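## Task

Read the lot labels on the shelf edges; a label sits under each spot and several spots may carry the same number. Move one cardboard box from a lot 451 spot and one from a lot 434 spot onto the desk so that no part of either overhangs the desk edge. All other cardboard boxes must stay on their own shelves. If no lot 451 or no lot 434 exists, skip that lot. The robot must not fall over or finish tilted, or the task fails.

## Robot and tools

Robot: a simulated Hello Robot Stretch 3 with a single arm. A two-wheel base (0.33 m long, 0.34 m wide, round rear) carries a mast with a lift; the telescoping arm sticks out to the robot's RIGHT, ending in a wrist (yaw, pitch, roll) and a two-finger gripper. The base cannot strafe, so to shift the gripper forward or back you drive the base. It pivots about the point between the wheels, 0.05 m behind the front edge; with the arm in and wrist folded the swept circle has radius 0.28 m. A loose object may occasionally get a small external nudge.

Frames: base frame has its origin on the floor between the drive wheels, x forward, y left, z up, in metres. hand_pose is reported in it, at the point where closed fingertips meet. The odometry frame is the base frame at scene start; base_odometry counts wheel turns only (slip shows as travel), heading in rad, left positive.

move: one action per call. "base" holds exactly one key: translate_m (an offset, metres, -3 to 3, forward positive) or rotate_rad (an offset, radians, -6.4 to 6.4, left positive), measured from the base's last reported position. "joints" is one object of absolute targets keyed by name: lift_m 0 to 1.1 (m); arm_m 0 to 0.52 (m extension); wrist_yaw_rad -1.345 to 4.42 (0 along the arm, positive toward the front, 3.0 folded over the base); wrist_pitch_rad -1.57 to 0.451 (0 level, negative tips fingers down); wrist_roll_rad -2.911 to 2.918; gripper_m -0.089 to 0.179 (larger is wider; fingertip gap is about 0.007 less when nearly shut, 0.025 less when fully open); head_pan_rad -3.953 to 1.73 (0 forward, -1.57 looks along the arm); head_tilt_rad -1.53 to 0.419 (negative down). "speeds" caps a motion's top speed by the same keys (plus translate_m, rotate_rad), no higher than its max. "pace" is "default" or "max". "contact_limits": arm_m, translate_m, rotate_rad take a motor_effort percent (1 to 100) at which that motion halts; lift_m takes {"down": n, "up": n} in percent force beyond free motion (below about 12 may stop early). Put a limit only in the same call as its command. {"servos": "reboot"} alone revives servos that shut off. "cameras" picks head_camera, nav_camera, wrist_camera or all; [] for none. "blocking" false returns in about half a second while motion continues. Unknown keys make a call invalid; out-of-range values get it refused, and a refusal or an unordered stop cancels the rest of that reply's move, wait and finished_scene calls. Actions end after about 14 s.

wait(seconds 0 to 10) returns state without commanding anything. stop brakes running motions; braked ones report "stopped" and may keep pressing. zoom_image(camera, region [x0,y0,x1,y1], max 504 per side) magnifies the newest image. finished_scene(scene) ends the current scene, giving its number; nothing more should be called in that reply after the first scene ends.

Results: "move" is done or the worst status. base_status/joint_status per motion: done, moving, off_target (resting short, maybe still pushing), stopped, contact_stop (that joint goes slack), time_out, torque_fault (wrist/head servo off until reboot). on_its_own notes unrequested behaviour; "held at" is a target, not a reading. motor_effort in percent with peak in brackets; effort outside rest range hints at load or contact. lidar_m: 12 ranges in 30-degree sectors, first straight ahead, counter-clockwise (4th left, 7th behind, 10th right), seen at 0.17 m height; "-" means nothing or too close. wrist_depth_mm and head_depth_mm are 7x7 median depth grids from the top left. turned_by_wheels vs turned_by_imu: trust the IMU if they differ by more than 0.15 rad. base_tilt in degrees, forward/right positive, with a few degrees of bias. The head_camera image is rotated (turn it a quarter clockwise to view upright); nav_camera needs a quarter counter-clockwise. The base runs slowly unless lift below 0.30, arm below 0.03 and yaw above 2.54.

Gripping: command gripper_m under the object's width to hold; at least 0.05 above it, or fully open, to let go. Readings don't confirm a grasp; resend if a heavy item slips.

Avoid: folding or unfolding the wrist unless lift is 0.32 to 0.95, pitch -0.4 and roll near 0; with yaw below -0.4 keep pitch at -0.5 or less. Don't push the arm into solid things with the gripper above roughly 0.45 m, and don't drive while holding or hooking something fixed; both can tip the robot. Lower the lift with a small down limit to avoid tipping. Wrist and head have no contact stop and can fault if they press long. Don't drop items, release them while moving, slam or hit fixed objects, or shove hard.

Each tool is called after "Request:" as name([rows], argument=value, ...), one row to a line, values as JSON.

## Session

Request:
move(joints={"head_pan_rad":-1.57,"head_tilt_rad":-0.3})

Request:
move(joints={"head_pan_rad":-3.5,"head_tilt_rad":-0.3})

Request:
move(joints={"head_pan_rad":0.9,"head_tilt_rad":-0.3})

Scene clock: 1.23 s.
move: done
base_odometry: x=+0.000 y=+0.000 heading=+0.000
turned_by_wheels: +0.000
turned_by_imu: +0.000
base_tilt: forward=-0.3 right=-1.2
lidar_m: 0.73 0.72 0.85 1.53 2.66 1.26 1.01 1.12 1.81 1.62 1.39 0.83
head_depth_mm: 1809 1798 1895 2315 2433 2048 1562 / 1926 2021 2122 2088 2106 2012 1556 / 1853 1983 2136 2251 2289 1974 1543 / 1719 1947 2056 2173 2130 1911 1544 / 1586 1861 1961 1936 1826 1830 1536 / 1499 1728 1893 1995 1918 1837 1523 / 1631 1775 1866 1960 1921 1847 1511
base_status: not commanded
joint_positions: lift_m=+0.374 arm_m=+0.001 wrist_yaw_rad=+3.009 wrist_pitch_rad=-0.462 wrist_roll_rad=+0.000 gripper_m=+0.037 head_pan_rad=-1.607 head_tilt_rad=-0.301
joint_status: all done
measured_speeds: all 0
motor_effort: left_wheel=-0.6(0.7) right_wheel=+0.3(1.1) lift_m=+23.5(23.8) arm_m=-5.2(5.4) wrist_yaw_rad=-1.0(1.1) wrist_pitch_rad=+1.9(2.1) wrist_roll_rad=-0.2(0.3) gripper_m=+0.0(0.8) head_pan_rad=+3.0(5.3) head_tilt_rad=-3.3(8.6)
hand_pose: x=+0.0076 y=+0.0712 z=+0.3774 quat_wxyz=(+0.207, +0.697, +0.116, +0.676) (m; base frame)
wrist_depth_mm: - 138 - - - 855 - / - 151 - - - 969 - / - 167 925 - - 947 - / 832 769 203 807 804 800 762 / 698 675 211 656 652 661 661 / 600 601 126 573 129 577 580 / 523 544 289 354 502 513 511
pictures: head_camera (sideways), nav_camera (sideways), wrist_camera
camera_calibration:
head_camera: T_world_to_cam=[[-0.0373073, 0.247586, -0.968147, 1.27574], [0.995363, -0.0767495, -0.0579833, 0.0690661], [-0.0886606, -0.965821, -0.243574, 0.27316], [0, 0, 0, 1]] pos_world=[0.00306702, -0.0467296, 1.30564]
nav_camera: T_world_to_cam=[[0.00723794, -0.271906, 0.962297, -1.20949], [-0.99967, 0.0217501, 0.0136647, 0.0384444], [-0.0246456, -0.962078, -0.271659, 0.306922], [0, 0, 0, 1]] pos_world=[0.0547502, -0.0344218, 1.24674]
wrist_camera: T_world_to_cam=[[0.994963, -0.0965217, -0.0270514, 0.016197], [-0.0806635, -0.610724, -0.787724, 0.37395], [0.0595115, 0.785938, -0.615434, 0.342021], [0, 0, 0, 1]] pos_world=[-0.00630544, -0.0388635, 0.505499]

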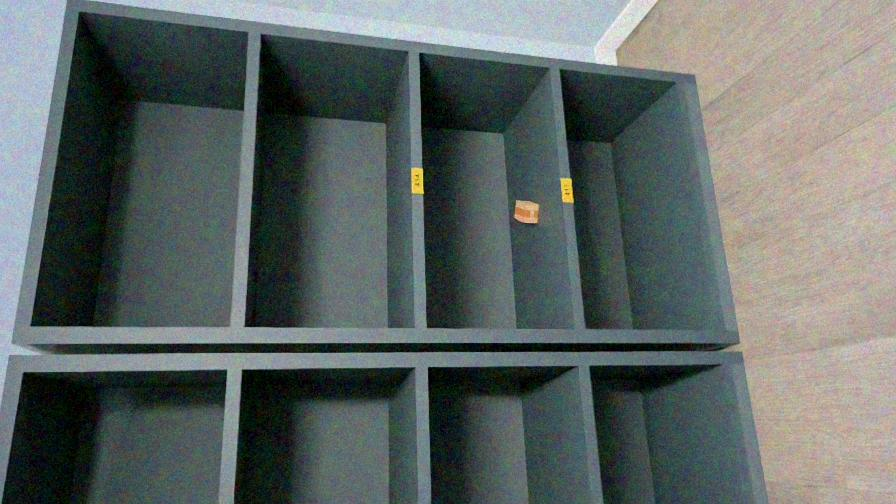

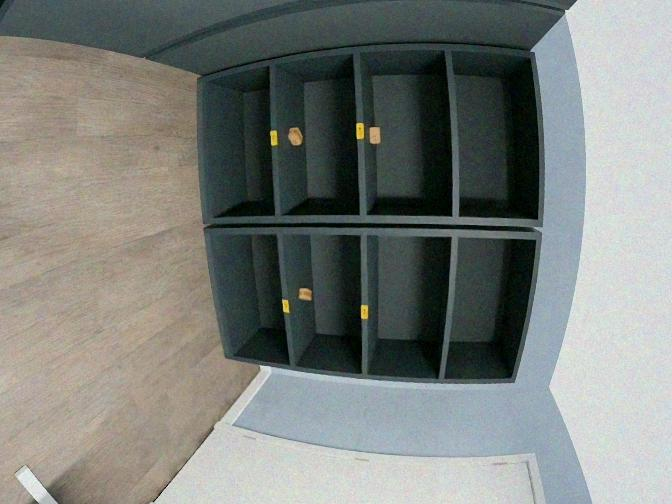

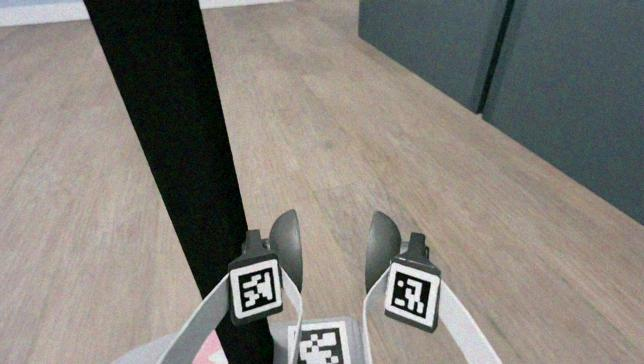

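Scene clock: 3.70 s.
move: done
base_odometry: x=+0.000 y=+0.000 heading=+0.000
turned_by_wheels: +0.000
turned_by_imu: +0.000
base_tilt: forward=-0.3 right=-1.3
lidar_m: 0.72 0.73 0.85 1.54 2.66 1.26 1.01 1.11 1.81 1.63 1.39 0.83
head_depth_mm: 2115 2257 2399 2609 2466 2028 1561 / 1937 2050 2185 2314 1528 2026 1559 / 1781 1887 1991 2066 1322 1851 1544 / 1647 1745 1823 1914 1308 1916 1540 / 1546 1619 1688 1770 1305 1370 1486 / 1440 1499 1585 1653 1290 1028 1470 / 1359 1418 1472 1548 1278 935 1481
base_status: not commanded
joint_positions: lift_m=+0.374 arm_m=+0.001 wrist_yaw_rad=+3.009 wrist_pitch_rad=-0.462 wrist_roll_rad=+0.000 gripper_m=+0.037 head_pan_rad=-3.508 head_tilt_rad=-0.301
joint_status: all done
measured_speeds: translate_m=+0.000 rotate_rad=+0.000 lift_m=+0.000 arm_m=+0.000 wrist_yaw_rad=+0.000 wrist_pitch_rad=+0.000 wrist_roll_rad=+0.000 head_pan_rad=+0.024 head_tilt_rad=+0.000
motor_effort: left_wheel=-0.3(1.0) right_wheel=+0.7(1.2) lift_m=+23.4(24.3) arm_m=-9.0(9.4) wrist_yaw_rad=+0.7(2.1) wrist_pitch_rad=+2.0(2.0) wrist_roll_rad=-0.1(0.3) gripper_m=+0.3(0.9) head_pan_rad=+3.5(5.2) head_tilt_rad=-1.1(6.0)
hand_pose: x=+0.0076 y=+0.0712 z=+0.3774 quat_wxyz=(+0.207, +0.697, +0.116, +0.676) (m; base frame)
wrist_depth_mm: - 139 - - - 864 - / - 151 - - - 976 - / - 167 906 - - 950 - / 832 769 204 814 801 793 775 / 695 674 211 662 649 678 664 / 599 598 126 574 129 578 580 / 527 532 288 354 498 514 506
pictures: head_camera (sideways), nav_camera (sideways), wrist_camera
camera_calibration:
head_camera: T_world_to_cam=[[0.24631, -0.0450094, -0.968145, 1.27401], [-0.395484, -0.91664, -0.0580021, 0.0775519], [-0.88483, 0.397173, -0.243578, 0.278011], [0, 0, 0, 1]] pos_world=[-0.0371388, 0.0180113, 1.30564]
nav_camera: T_world_to_cam=[[-0.259552, 0.0813476, 0.962297, -1.20786], [0.344809, 0.938574, 0.0136602, 0.0302463], [-0.902075, 0.335354, -0.271658, 0.312289], [0, 0, 0, 1]] pos_world=[-0.0422233, -0.0348593, 1.24674]
wrist_camera: T_world_to_cam=[[0.994963, -0.0965217, -0.0270514, 0.016197], [-0.0806635, -0.610724, -0.787724, 0.37395], [0.0595115, 0.785938, -0.615434, 0.342021], [0, 0, 0, 1]] pos_world=[-0.00630544, -0.0388635, 0.505499]

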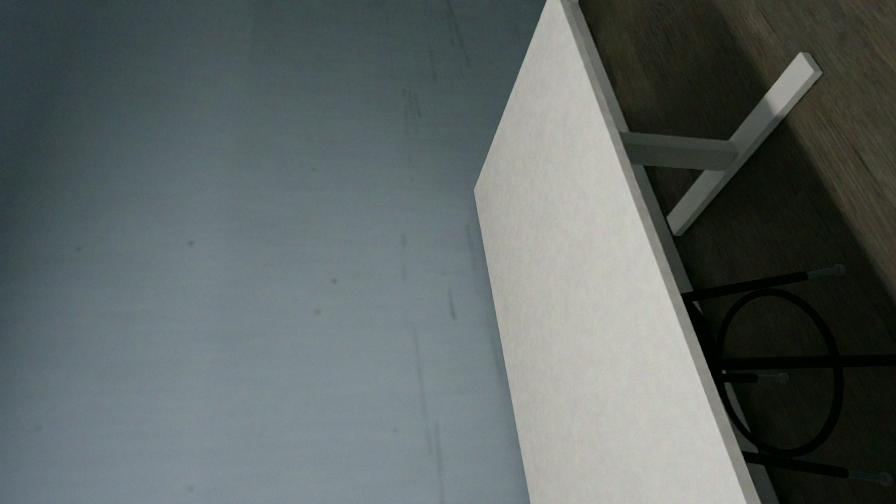

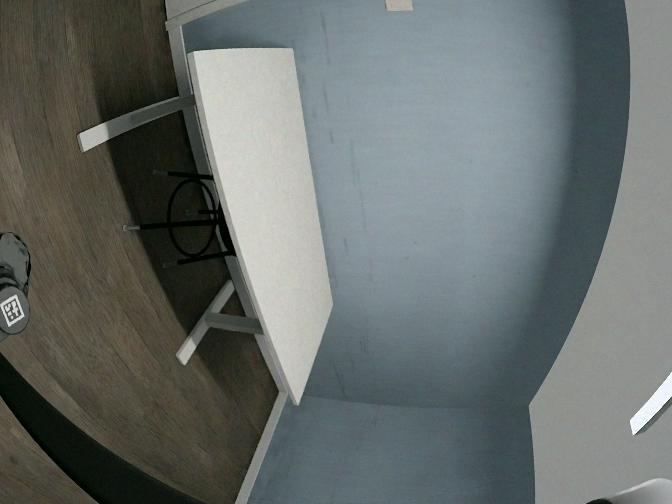

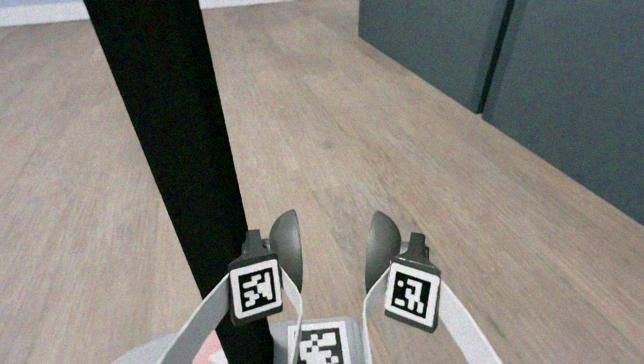

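Scene clock: 7.10 s.
move: done
base_odometry: x=+0.000 y=+0.000 heading=+0.000
turned_by_wheels: +0.000
turned_by_imu: +0.000
base_tilt: forward=-0.4 right=-1.3
lidar_m: 0.72 0.72 0.85 1.53 2.66 1.26 1.01 1.11 1.81 1.63 1.39 0.83
head_depth_mm: 627 648 669 693 722 749 779 / 669 693 719 747 780 810 848 / 718 748 778 811 845 889 928 / 778 808 845 883 926 976 1024 / 844 885 922 976 1029 1079 1147 / 924 968 1021 1083 1147 1221 1299 / 1019 1080 1142 1211 1297 1392 1439
base_status: not commanded
joint_positions: lift_m=+0.374 arm_m=+0.001 wrist_yaw_rad=+3.009 wrist_pitch_rad=-0.462 wrist_roll_rad=+0.000 gripper_m=+0.037 head_pan_rad=+0.908 head_tilt_rad=-0.301
joint_status: all done
measured_speeds: translate_m=+0.000 rotate_rad=+0.000 lift_m=+0.000 arm_m=+0.000 wrist_yaw_rad=+0.000 wrist_pitch_rad=+0.000 wrist_roll_rad=+0.000 head_pan_rad=-0.024 head_tilt_rad=+0.000
motor_effort: left_wheel=-0.1(0.8) right_wheel=+0.2(1.1) lift_m=+24.4(24.7) arm_m=-12.8(13.4) wrist_yaw_rad=-0.4(1.6) wrist_pitch_rad=+1.9(2.1) wrist_roll_rad=+0.2(0.3) gripper_m=+0.2(1.1) head_pan_rad=-2.9(7.3) head_tilt_rad=+3.2(4.9)
hand_pose: x=+0.0076 y=+0.0712 z=+0.3774 quat_wxyz=(+0.207, +0.697, +0.116, +0.676) (m; base frame)
wrist_depth_mm: - 138 - - - 862 - / - 151 - - - 985 - / - 167 934 - - 918 - / 832 771 203 814 810 800 765 / 692 673 211 653 653 673 664 / 594 600 126 570 129 585 579 / 526 540 288 354 499 512 508
pictures: head_camera (sideways), nav_camera (sideways), wrist_camera
camera_calibration:
head_camera: T_world_to_cam=[[-0.114933, -0.222463, -0.968143, 1.27623], [-0.76135, 0.645742, -0.0579969, 0.0797764], [0.638073, 0.73043, -0.243589, 0.268663], [0, 0, 0, 1]] pos_world=[0.0359926, 0.0361593, 1.30564]
nav_camera: T_world_to_cam=[[0.153553, 0.224525, 0.962294, -1.21037], [0.797111, -0.603678, 0.0136569, 0.0275692], [0.583982, 0.764958, -0.271668, 0.303262], [0, 0, 0, 1]] pos_world=[-0.0132196, 0.0564182, 1.24674]
wrist_camera: T_world_to_cam=[[0.994963, -0.0965217, -0.0270514, 0.016197], [-0.0806635, -0.610724, -0.787724, 0.37395], [0.0595115, 0.785938, -0.615434, 0.342021], [0, 0, 0, 1]] pos_world=[-0.00630544, -0.0388635, 0.505499]

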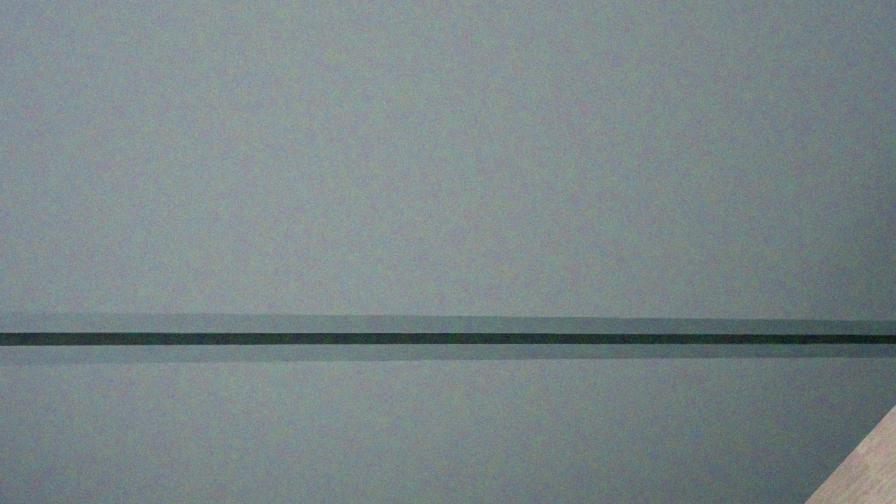

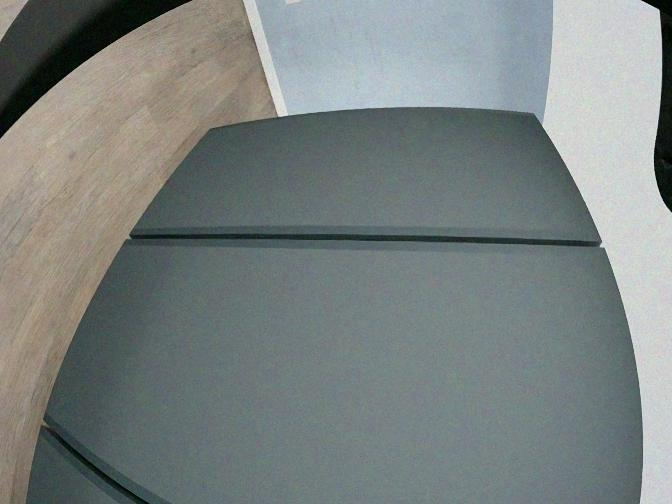

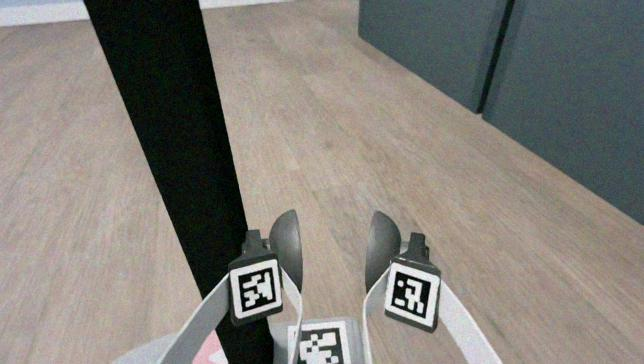

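Request:
move(joints={"head_pan_rad":-0.95,"head_tilt_rad":-0.3}, cameras=["head_camera","nav_camera"])

Request:
zoom_image(camera="nav_camera", region=[200, 170, 440, 410])

Request:
move(joints={"head_pan_rad":-1.85,"head_tilt_rad":-0.3}, cameras=["head_camera","nav_camera"])

Request:
zoom_image(camera="head_camera", region=[350, 100, 750, 500])

Request:
move(joints={"head_pan_rad":-2.6,"head_tilt_rad":-0.3}, cameras=["head_camera","nav_camera"])

Request:
move(joints={"head_pan_rad":1.73,"head_tilt_rad":-0.3}, cameras=["head_camera","nav_camera"])

Scene clock: 23.43 s.
move: done
base_odometry: x=+0.000 y=+0.000 heading=+0.000
turned_by_wheels: +0.000
turned_by_imu: +0.000
base_tilt: forward=-0.3 right=-1.3
lidar_m: 0.72 0.72 0.85 1.52 2.66 1.25 1.01 1.12 1.81 1.62 1.40 0.83
head_depth_mm: 1653 1774 1867 1929 1896 1926 1567 / 1656 1844 1937 2000 2029 1916 1562 / 1817 1934 2018 2111 2156 1893 1554 / 1596 1654 1749 1831 1927 1919 1540 / 1361 1424 1502 1575 1675 1772 1535 / 1124 1170 1225 1268 1332 1393 1430 / 959 989 1027 1066 1104 1144 1202
base_status: not commanded
joint_positions: lift_m=+0.374 arm_m=+0.001 wrist_yaw_rad=+3.009 wrist_pitch_rad=-0.462 wrist_roll_rad=+0.000 gripper_m=+0.037 head_pan_rad=-0.958 head_tilt_rad=-0.300
joint_status: all done
measured_speeds: translate_m=+0.000 rotate_rad=+0.000 lift_m=+0.000 arm_m=+0.000 wrist_yaw_rad=+0.000 wrist_pitch_rad=+0.000 wrist_roll_rad=+0.000 head_pan_rad=+0.024 head_tilt_rad=+0.000
motor_effort: left_wheel=-0.5(0.7) right_wheel=+0.4(1.4) lift_m=+25.0(25.2) arm_m=-12.7(13.3) wrist_yaw_rad=+1.0(1.6) wrist_pitch_rad=+1.9(2.0) wrist_roll_rad=+0.0(0.4) gripper_m=+0.5(1.0) head_pan_rad=+3.0(5.1) head_tilt_rad=+5.7(8.6)
hand_pose: x=+0.0076 y=+0.0712 z=+0.3774 quat_wxyz=(+0.207, +0.697, +0.116, +0.676) (m; base frame)
wrist_depth_mm: - 139 - - - 851 - / - 150 - - - 961 - / - 167 932 - - 944 - / 823 773 203 810 812 814 769 / 696 674 212 664 652 678 667 / 608 595 126 568 129 582 574 / 529 540 288 355 501 517 513
pictures: head_camera (sideways), nav_camera (sideways)
camera_calibration:
head_camera: T_world_to_cam=[[-0.178653, 0.173612, -0.968474, 1.27707], [0.839449, 0.540336, -0.057989, 0.0700489], [0.513234, -0.823344, -0.242271, 0.267769], [0, 0, 0, 1]] pos_world=[0.0319216, -0.0390993, 1.30574]
nav_camera: T_world_to_cam=[[0.169356, -0.211194, 0.962661, -1.21102], [-0.809621, -0.586794, 0.0136982, 0.037288], [0.56199, -0.78171, -0.270364, 0.301669], [0, 0, 0, 1]] pos_world=[0.0657472, 0.00193816, 1.24685]

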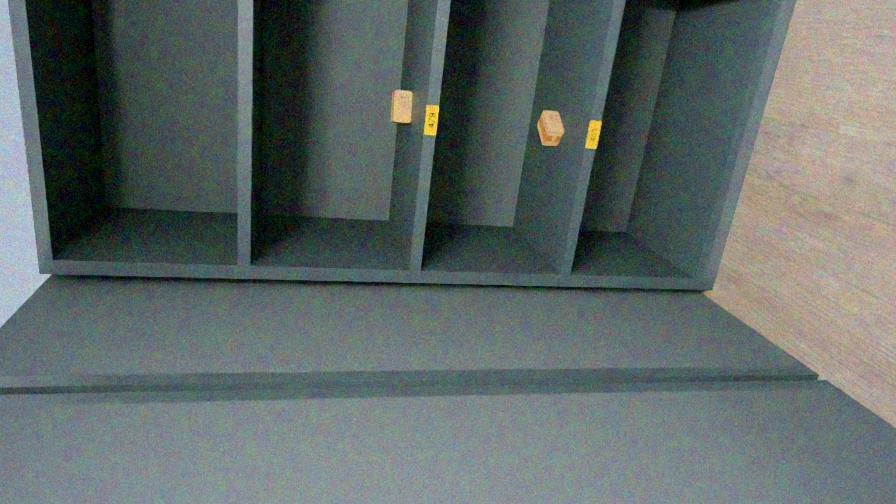

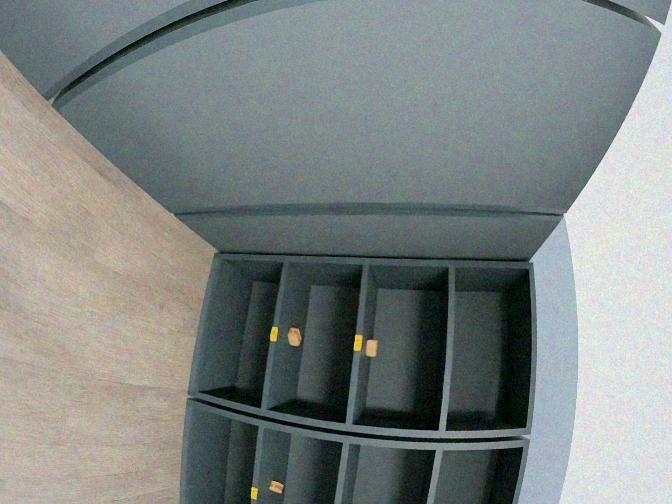

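Scaled by 2.100 from the camera's 672x504 image, which has a finer 792x594 frame.

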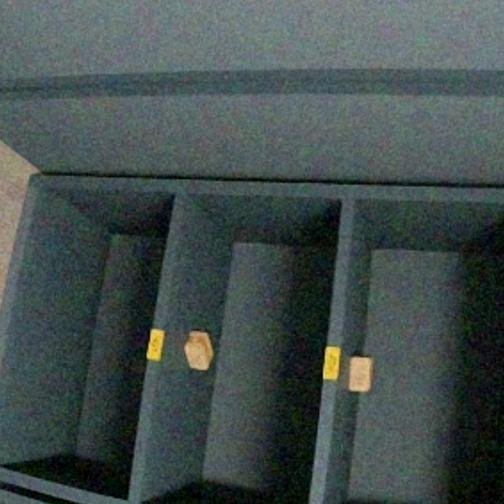

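Scene clock: 24.47 s.
move: done
base_odometry: x=+0.000 y=+0.000 heading=+0.000
turned_by_wheels: +0.000
turned_by_imu: +0.000
base_tilt: forward=-0.3 right=-1.3
lidar_m: 0.72 0.73 0.85 1.53 2.66 1.26 1.01 1.12 1.82 1.63 1.40 0.83
head_depth_mm: 1749 1779 1818 1865 1926 1903 1564 / 1984 2036 2076 2134 2227 2049 1547 / 2196 2239 2375 2468 2538 2024 1556 / 2015 1925 2015 2041 2155 2013 1547 / 1892 2058 2164 2247 2296 1946 1529 / 1764 1923 2040 2110 2082 1896 1537 / 1635 1815 1907 1987 1904 1799 1518
base_status: not commanded
joint_positions: lift_m=+0.374 arm_m=+0.001 wrist_yaw_rad=+3.009 wrist_pitch_rad=-0.462 wrist_roll_rad=+0.000 gripper_m=+0.037 head_pan_rad=-1.873 head_tilt_rad=-0.300
joint_status: all done
measured_speeds: all 0
motor_effort: left_wheel=-0.3(0.8) right_wheel=+0.2(1.2) lift_m=+24.6(25.4) arm_m=-12.5(13.6) wrist_yaw_rad=-0.4(1.5) wrist_pitch_rad=+1.8(2.0) wrist_roll_rad=-0.1(0.3) gripper_m=+1.0(1.0) head_pan_rad=+0.9(5.1) head_tilt_rad=+4.6(10.1)
hand_pose: x=+0.0076 y=+0.0712 z=+0.3774 quat_wxyz=(+0.207, +0.697, +0.116, +0.676) (m; base frame)
wrist_depth_mm: - 139 - - - 870 - / - 150 - - - 958 - / - 167 919 - - 960 - / 834 772 203 817 814 789 769 / 701 664 211 660 657 672 669 / 594 591 126 575 129 579 576 / 520 534 287 354 503 513 511
pictures: head_camera (sideways), nav_camera (sideways)
camera_calibration:
head_camera: T_world_to_cam=[[0.0285631, 0.247482, -0.968471, 1.27581], [0.940284, -0.335416, -0.0579801, 0.0693663], [-0.33919, -0.908982, -0.242284, 0.272959], [0, 0, 0, 1]] pos_world=[-0.00908024, -0.0443593, 1.30574]
nav_camera: T_world_to_cam=[[-0.0640217, -0.263025, 0.962662, -1.2096], [-0.958886, 0.283463, 0.0136791, 0.0382552], [-0.276477, -0.922208, -0.270359, 0.306779], [0, 0, 0, 1]] pos_world=[0.0440593, -0.0460841, 1.24685]

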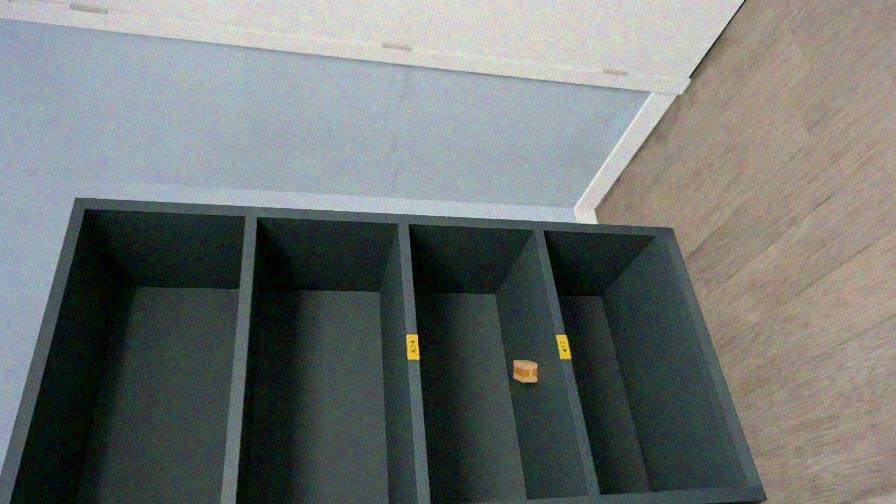

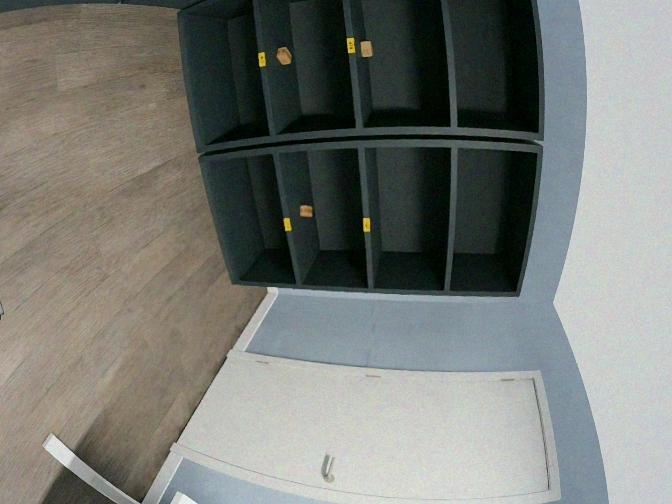

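Scaled by 1.260 from the camera's 896x504 image, which has a finer 1280x720 frame.

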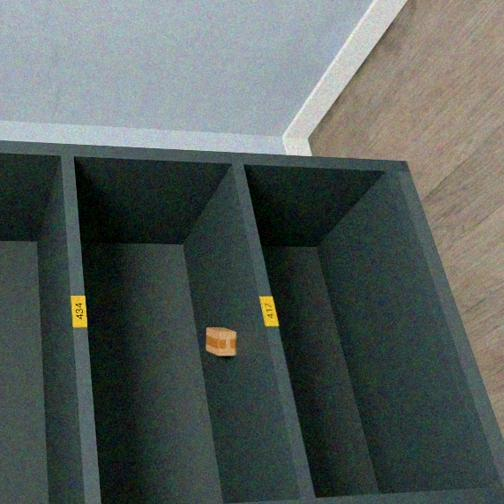

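Scene clock: 25.43 s.
move: done
base_odometry: x=+0.000 y=+0.000 heading=+0.000
turned_by_wheels: +0.000
turned_by_imu: +0.000
base_tilt: forward=-0.2 right=-1.2
lidar_m: 0.72 0.73 0.85 1.52 2.66 1.26 1.01 1.11 1.81 1.63 1.39 0.83
head_depth_mm: 1297 1349 1409 1472 1354 931 1514 / 1333 1388 1454 1515 1346 926 1451 / 1371 1424 1490 1565 1627 957 1536 / 1399 1458 1528 1618 1686 1779 1542 / 1432 1493 1574 1644 1737 1835 1525 / 1476 1547 1621 1693 1809 1870 1522 / 1517 1603 1675 1758 1866 1907 1523
base_status: not commanded
joint_positions: lift_m=+0.374 arm_m=+0.001 wrist_yaw_rad=+3.009 wrist_pitch_rad=-0.462 wrist_roll_rad=+0.000 gripper_m=+0.037 head_pan_rad=-2.626 head_tilt_rad=-0.300
joint_status: all done
measured_speeds: all 0
motor_effort: left_wheel=+0.4(0.8) right_wheel=+0.8(1.3) lift_m=+25.0(25.5) arm_m=-12.6(13.4) wrist_yaw_rad=-0.8(1.7) wrist_pitch_rad=+1.9(2.1) wrist_roll_rad=-0.3(0.3) gripper_m=+0.7(0.9) head_pan_rad=+1.9(5.7) head_tilt_rad=+5.5(7.6)
hand_pose: x=+0.0076 y=+0.0712 z=+0.3774 quat_wxyz=(+0.207, +0.697, +0.116, +0.676) (m; base frame)
wrist_depth_mm: - 139 - - - 865 - / - 151 - - - 959 - / - 167 925 - - 940 - / 835 766 203 809 797 800 759 / 699 678 211 669 657 666 666 / 597 603 126 574 129 575 579 / 527 544 288 355 503 513 508
pictures: head_camera (sideways), nav_camera (sideways)
camera_calibration:
head_camera: T_world_to_cam=[[0.190216, 0.160882, -0.96847, 1.27483], [0.456, -0.88809, -0.0579669, 0.0722868], [-0.869415, -0.430596, -0.242292, 0.276181], [0, 0, 0, 1]] pos_world=[-0.0353408, -0.0219781, 1.30574]
nav_camera: T_world_to_cam=[[-0.226699, -0.147964, 0.96266, -1.2086], [-0.505116, 0.862943, 0.0136864, 0.0354557], [-0.832746, -0.483152, -0.270367, 0.310184], [0, 0, 0, 1]] pos_world=[0.00222553, -0.0595594, 1.24685]

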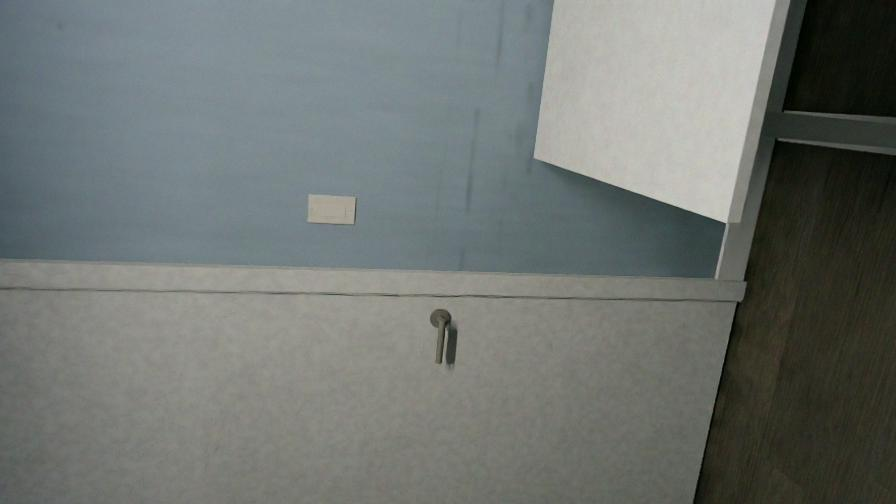

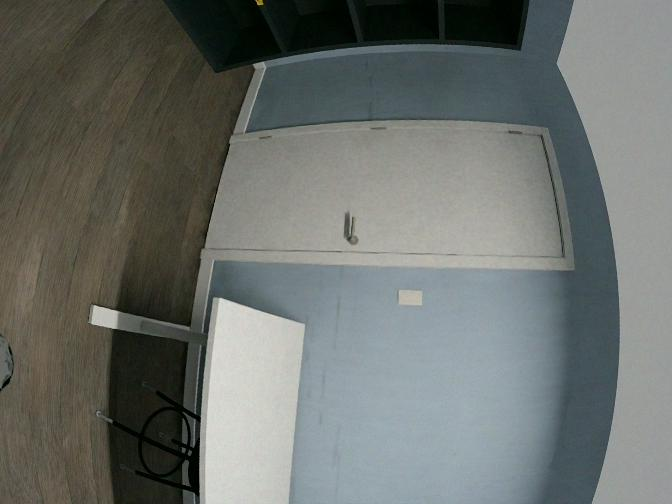

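Scene clock: 28.80 s.
move: done
base_odometry: x=+0.000 y=+0.000 heading=+0.000
turned_by_wheels: +0.000
turned_by_imu: +0.000
base_tilt: forward=-0.4 right=-1.1
lidar_m: 0.72 0.73 0.85 1.53 2.66 1.26 1.01 1.11 1.81 1.62 1.39 0.83
head_depth_mm: 2393 2454 1581 1574 1548 1552 1483 / 2377 2461 2617 2766 2820 1927 1551 / 2330 2458 2550 2712 2801 2020 1544 / 2305 2429 2534 2664 2746 2002 1529 / 2299 2387 2524 2627 2730 1997 1541 / 2284 2364 2488 2600 2691 1985 1517 / 2272 2335 - - - - -
base_status: not commanded
joint_positions: lift_m=+0.374 arm_m=+0.001 wrist_yaw_rad=+3.009 wrist_pitch_rad=-0.462 wrist_roll_rad=+0.000 gripper_m=+0.037 head_pan_rad=+1.721 head_tilt_rad=-0.300
joint_status: all done
joint sent to its limit — head_pan_rad, upper limit.
measured_speeds: translate_m=+0.000 rotate_rad=+0.000 lift_m=+0.000 arm_m=+0.000 wrist_yaw_rad=+0.000 wrist_pitch_rad=+0.000 wrist_roll_rad=+0.000 head_pan_rad=-0.024 head_tilt_rad=+0.000
motor_effort: left_wheel=-0.4(0.8) right_wheel=+0.1(1.2) lift_m=+26.1(26.1) arm_m=-12.5(13.5) wrist_yaw_rad=+0.2(1.6) wrist_pitch_rad=+2.0(2.0) wrist_roll_rad=+0.0(0.5) gripper_m=+0.9(1.0) head_pan_rad=-3.3(5.6) head_tilt_rad=+5.3(8.6)
hand_pose: x=+0.0076 y=+0.0712 z=+0.3774 quat_wxyz=(+0.207, +0.697, +0.116, +0.676) (m; base frame)
wrist_depth_mm: - 138 - - - 868 - / - 151 - - - 977 - / - 167 919 - - 922 - / 845 766 204 815 806 804 756 / 695 680 211 669 658 676 664 / 600 591 126 571 128 581 576 / 522 531 289 354 504 512 513
pictures: head_camera (sideways), nav_camera (sideways)
camera_calibration:
head_camera: T_world_to_cam=[[0.0824083, -0.234996, -0.968497, 1.27551], [-0.99235, -0.108988, -0.0579931, 0.0811553], [-0.0919267, 0.965867, -0.242179, 0.271314], [0, 0, 0, 1]] pos_world=[0.000362616, 0.0465316, 1.30574]
nav_camera: T_world_to_cam=[[-0.0573176, 0.26449, 0.962684, -1.20966], [0.986378, 0.163924, 0.0136916, 0.0263295], [-0.154185, 0.950355, -0.270283, 0.305934], [0, 0, 0, 1]] pos_world=[-0.0481352, 0.0248814, 1.24685]

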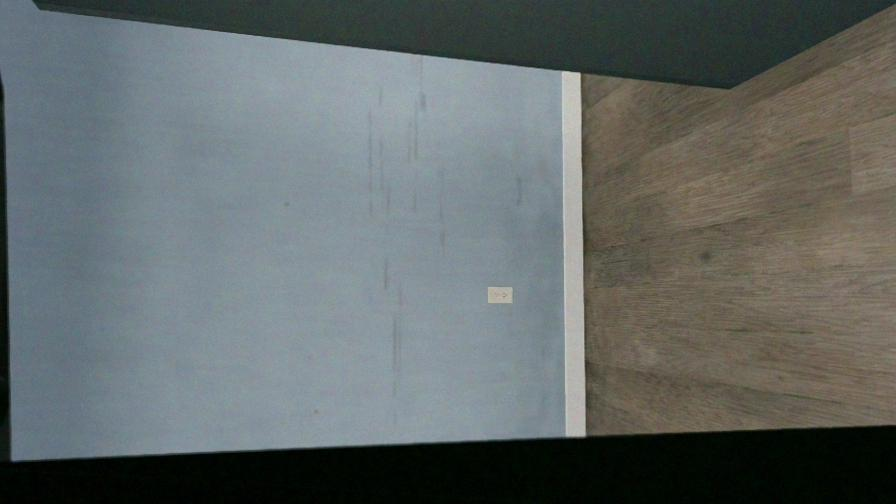

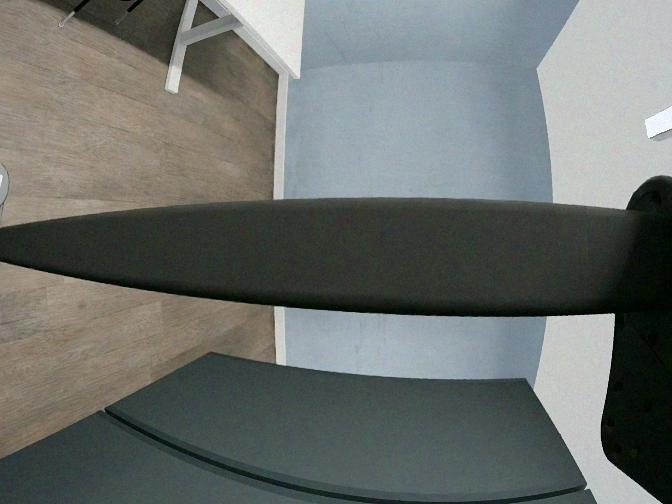

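Request:
move(joints={"head_pan_rad":-1.1,"head_tilt_rad":-0.3}, cameras=["head_camera"])

Request:
zoom_image(camera="head_camera", region=[360, 40, 660, 340])

Scene clock: 43.43 s.
move: done
base_odometry: x=+0.000 y=+0.000 heading=+0.000
turned_by_wheels: +0.000
turned_by_imu: +0.000
base_tilt: forward=-0.2 right=-1.3
lidar_m: 0.73 0.73 0.85 1.53 2.66 1.26 1.01 1.11 1.82 1.62 1.40 0.83
head_depth_mm: 1536 1653 1535 1554 1633 1779 1572 / 1676 1829 1910 1992 2016 1827 1556 / 1678 1865 1957 2039 2013 1888 1543 / 1709 1913 2007 2129 2138 1888 1542 / 1692 1806 1947 1944 1979 1903 1522 / 1496 1530 1599 1685 1748 1798 1527 / 1208 1247 1272 1320 1377 1423 1427
base_status: not commanded
joint_positions: lift_m=+0.374 arm_m=+0.001 wrist_yaw_rad=+3.009 wrist_pitch_rad=-0.462 wrist_roll_rad=+0.000 gripper_m=+0.037 head_pan_rad=-1.108 head_tilt_rad=-0.300
joint_status: all done
measured_speeds: translate_m=+0.000 rotate_rad=+0.000 lift_m=+0.000 arm_m=+0.000 wrist_yaw_rad=+0.000 wrist_pitch_rad=+0.000 wrist_roll_rad=+0.000 head_pan_rad=+0.024 head_tilt_rad=+0.000
motor_effort: left_wheel=-0.6(0.7) right_wheel=+0.8(1.1) lift_m=+26.4(26.7) arm_m=-12.0(13.3) wrist_yaw_rad=-0.8(1.6) wrist_pitch_rad=+1.9(2.0) wrist_roll_rad=+0.0(0.3) gripper_m=+0.6(1.0) head_pan_rad=+3.1(5.1) head_tilt_rad=+4.5(8.9)
hand_pose: x=+0.0076 y=+0.0712 z=+0.3774 quat_wxyz=(+0.207, +0.697, +0.116, +0.676) (m; base frame)
wrist_depth_mm: - 139 - - - 847 - / - 151 - - - 972 - / - 167 920 - - 945 - / 835 777 204 820 813 791 760 / 690 678 212 663 649 675 675 / 598 594 126 568 129 581 580 / 526 532 288 356 506 511 510
pictures: head_camera (sideways)
camera_calibration:
head_camera: T_world_to_cam=[[-0.150615, 0.198304, -0.968499, 1.27693], [0.91085, 0.408646, -0.0579781, 0.0695811], [0.384276, -0.890889, -0.242174, 0.268431], [0, 0, 0, 1]] pos_world=[0.0257953, -0.0425116, 1.30574]

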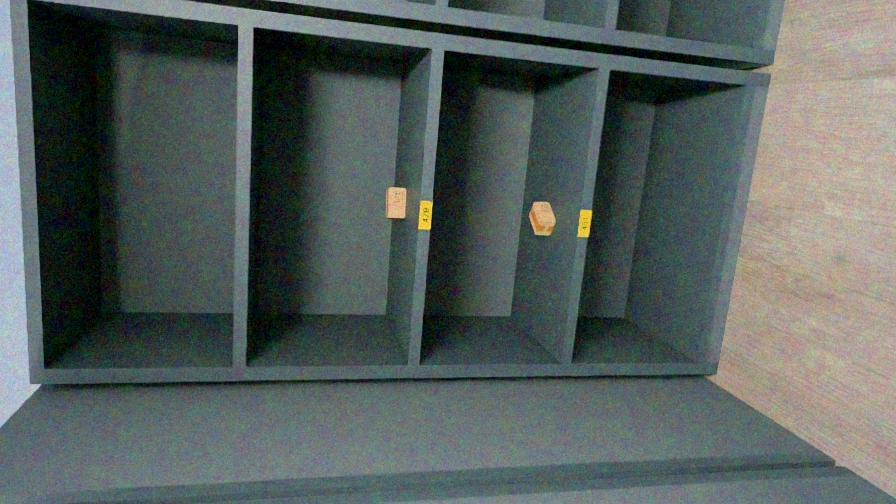

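Scaled by 1.680 from the camera's 896x504 image, which has a finer 1280x720 frame.

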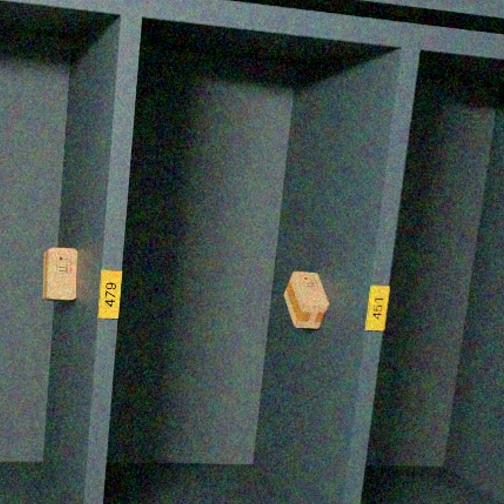

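Request:
move(base={"rotate_rad":-1.14}, joints={"lift_m":0.28,"head_pan_rad":-1.57}, pace="max", cameras=[])

Request:
move(base={"translate_m":1.05}, pace="max", cameras=[])

Request:
move(base={"rotate_rad":1.382}, pace="max")

Scene clock: 97.43 s.
move: done
base_odometry: x=+0.000 y=+0.000 heading=-1.140
turned_by_wheels: -1.140
turned_by_imu: -1.117
base_tilt: forward=-0.3 right=-1.1
lidar_m: 1.60 0.87 0.73 0.72 0.82 1.34 2.65 1.64 1.01 1.11 1.74 1.63
head_depth_mm: 1298 1353 1415 1492 1354 929 1511 / 1327 1371 1438 1520 1341 924 1551 / 1350 1416 1476 1553 1325 960 1494 / 1384 1447 1499 1588 1656 1731 1541 / 1393 1451 1522 1606 1691 1773 1528 / 1415 1485 1556 1634 1730 1816 1531 / 1450 1518 1602 1680 1772 1836 1518
base_status: done
joint_positions: lift_m=+0.280 arm_m=+0.001 wrist_yaw_rad=+3.009 wrist_pitch_rad=-0.463 wrist_roll_rad=+0.000 gripper_m=+0.037 head_pan_rad=-1.574 head_tilt_rad=-0.300
joint_status: all done
measured_speeds: all 0
motor_effort: left_wheel=+6.1(14.5) right_wheel=-10.4(14.4) lift_m=+30.5(31.1) arm_m=-13.0(13.9) wrist_yaw_rad=+0.2(1.4) wrist_pitch_rad=+2.1(2.2) wrist_roll_rad=-0.1(0.4) gripper_m=+0.9(0.9) head_pan_rad=+3.4(5.1) head_tilt_rad=+5.0(5.3)
hand_pose: x=+0.0076 y=+0.0711 z=+0.2828 quat_wxyz=(+0.208, +0.697, +0.117, +0.676) (m; base frame)
wrist_depth_mm: - 139 - - - - - / - 151 161 - - - - / 847 168 210 783 773 760 760 / 681 629 203 656 657 645 638 / 570 565 213 537 528 549 548 / 485 297 126 286 129 475 472 / 261 269 247 256 398 416 413
pictures: none
No camera images: "cameras" was empty.

Scene clock: 102.30 s.
move: done
base_odometry: x=+0.439 y=-0.954 heading=-1.139
turned_by_wheels: +0.000
turned_by_imu: +0.000
base_tilt: forward=-0.4 right=-1.2
lidar_m: 0.97 0.61 0.51 0.51 0.57 0.94 3.65 1.66 1.76 1.46 0.72 0.73
head_depth_mm: 1479 1539 1607 1671 1746 1822 1558 / 1500 1571 1633 1702 1795 1855 1554 / 1517 1591 1667 1754 1838 1902 1544 / 1567 1640 1716 1805 1887 1938 1543 / 1608 1686 1765 1853 1948 2011 1552 / 1609 1685 1376 1441 1507 1609 1520 / 1246 1288 1374 1392 1510 1344 1432
base_status: done
joint_positions: lift_m=+0.280 arm_m=+0.001 wrist_yaw_rad=+3.009 wrist_pitch_rad=-0.463 wrist_roll_rad=+0.000 gripper_m=+0.037 head_pan_rad=-1.570 head_tilt_rad=-0.300
joint_status: not commanded
measured_speeds: all 0
motor_effort: left_wheel=+5.9(16.4) right_wheel=-0.7(11.2) lift_m=+24.3(30.9) arm_m=-9.5(12.9) wrist_yaw_rad=+0.1(1.9) wrist_pitch_rad=+2.0(2.2) wrist_roll_rad=+0.0(0.3) gripper_m=+0.2(1.1) head_pan_rad=+3.3(4.1) head_tilt_rad=+4.4(5.2)
hand_pose: x=+0.0076 y=+0.0711 z=+0.2828 quat_wxyz=(+0.208, +0.697, +0.117, +0.676) (m; base frame)
wrist_depth_mm: - 139 - - - 482 461 / - 150 162 - - 533 - / - 166 176 - - - - / 679 624 204 635 643 623 625 / 565 559 212 541 529 546 540 / 488 298 126 284 129 471 471 / 262 267 247 257 399 414 412
pictures: none
No camera images: "cameras" was empty.

Scene clock: 104.30 s.
move: done
base_odometry: x=+0.439 y=-0.954 heading=+0.242
turned_by_wheels: +1.382
turned_by_imu: +1.355
base_tilt: forward=-0.3 right=-1.1
lidar_m: 0.51 0.52 0.72 2.02 2.22 1.66 1.76 1.45 0.72 1.05 0.72 0.53
head_depth_mm: 905 627 981 1025 737 1046 928 / 900 641 987 1030 727 1143 926 / 897 655 988 1027 723 1135 924 / 893 674 986 1026 716 1134 915 / 886 692 987 1027 708 1137 885 / 889 711 982 1028 701 1133 909 / 889 737 983 1014 694 1130 910
base_status: done
joint_positions: lift_m=+0.280 arm_m=+0.001 wrist_yaw_rad=+3.009 wrist_pitch_rad=-0.463 wrist_roll_rad=+0.000 gripper_m=+0.037 head_pan_rad=-1.570 head_tilt_rad=-0.300
joint_status: not commanded
measured_speeds: all 0
motor_effort: left_wheel=-6.1(15.3) right_wheel=+7.6(14.8) lift_m=+23.1(24.9) arm_m=-13.0(13.6) wrist_yaw_rad=-0.8(2.1) wrist_pitch_rad=+2.1(2.2) wrist_roll_rad=+0.1(0.3) gripper_m=+0.6(0.9) head_pan_rad=+2.6(3.8) head_tilt_rad=+3.9(4.7)
hand_pose: x=+0.0076 y=+0.0711 z=+0.2828 quat_wxyz=(+0.208, +0.697, +0.117, +0.676) (m; base frame)
wrist_depth_mm: - 138 - - - - - / - 150 - - - 978 - / 847 168 752 816 804 770 - / 679 628 203 657 653 648 618 / 572 565 210 537 537 546 543 / 487 296 126 284 129 472 468 / 262 267 248 258 397 415 414
pictures: head_camera (sideways), nav_camera (sideways), wrist_camera
camera_calibration:
head_camera: T_world_to_cam=[[-0.0465173, 0.244637, -0.968498, 1.27629], [0.997525, -0.0397925, -0.0579628, 0.0689915], [-0.0527188, -0.968798, -0.24218, 0.271122], [0, 0, 0, 1]] pos_world=[0.00484205, -0.0468198, 1.30574]
nav_camera: T_world_to_cam=[[0.0173274, -0.270063, 0.962687, -1.2101], [-0.999788, -0.0153649, 0.0136848, 0.0384848], [0.0110958, -0.96272, -0.270272, 0.304971], [0, 0, 0, 1]] pos_world=[0.0560606, -0.0326119, 1.24685]
wrist_camera: T_world_to_cam=[[0.994955, -0.0966079, -0.0270336, 0.0136272], [-0.0807619, -0.611504, -0.787109, 0.299149], [0.0595099, 0.785322, -0.616221, 0.2841], [0, 0, 0, 1]] pos_world=[-0.00630538, -0.0388622, 0.4109]

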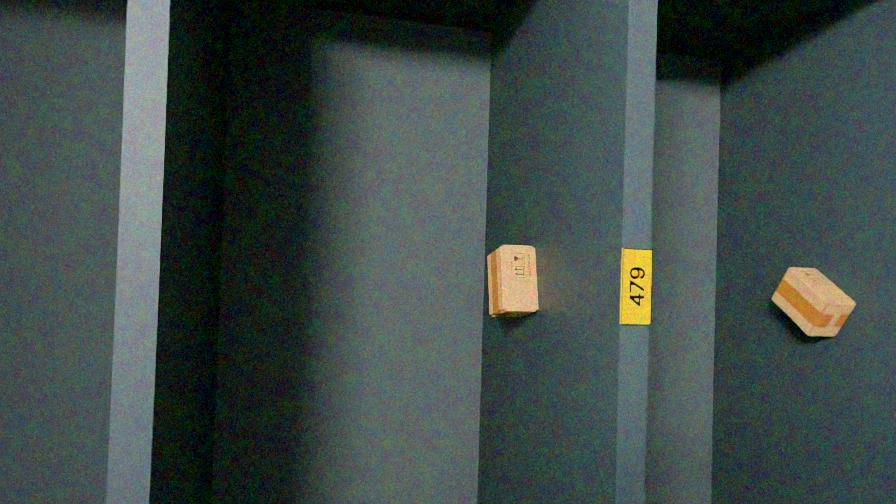

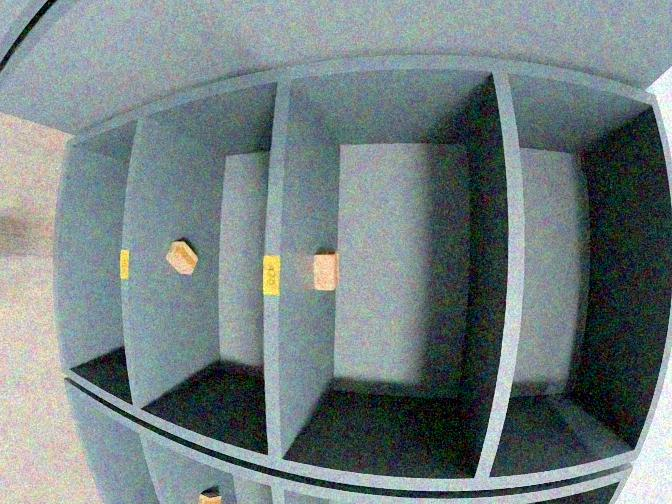

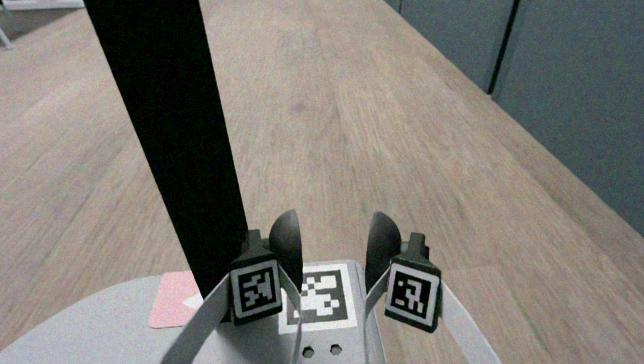

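Request:
zoom_image(camera="head_camera", region=[740, 230, 890, 380])

Scaled by 3.360 from the camera's 896x504 image, which has a finer 1280x720 frame.

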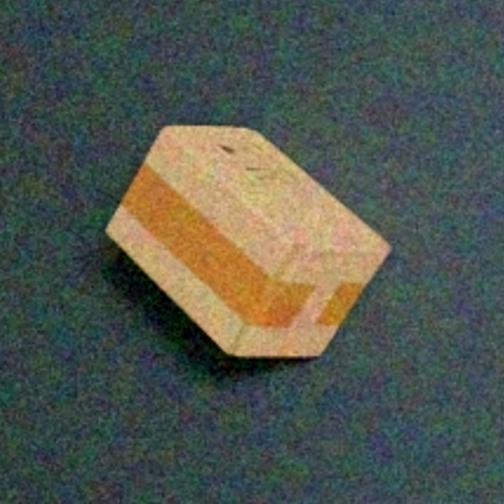

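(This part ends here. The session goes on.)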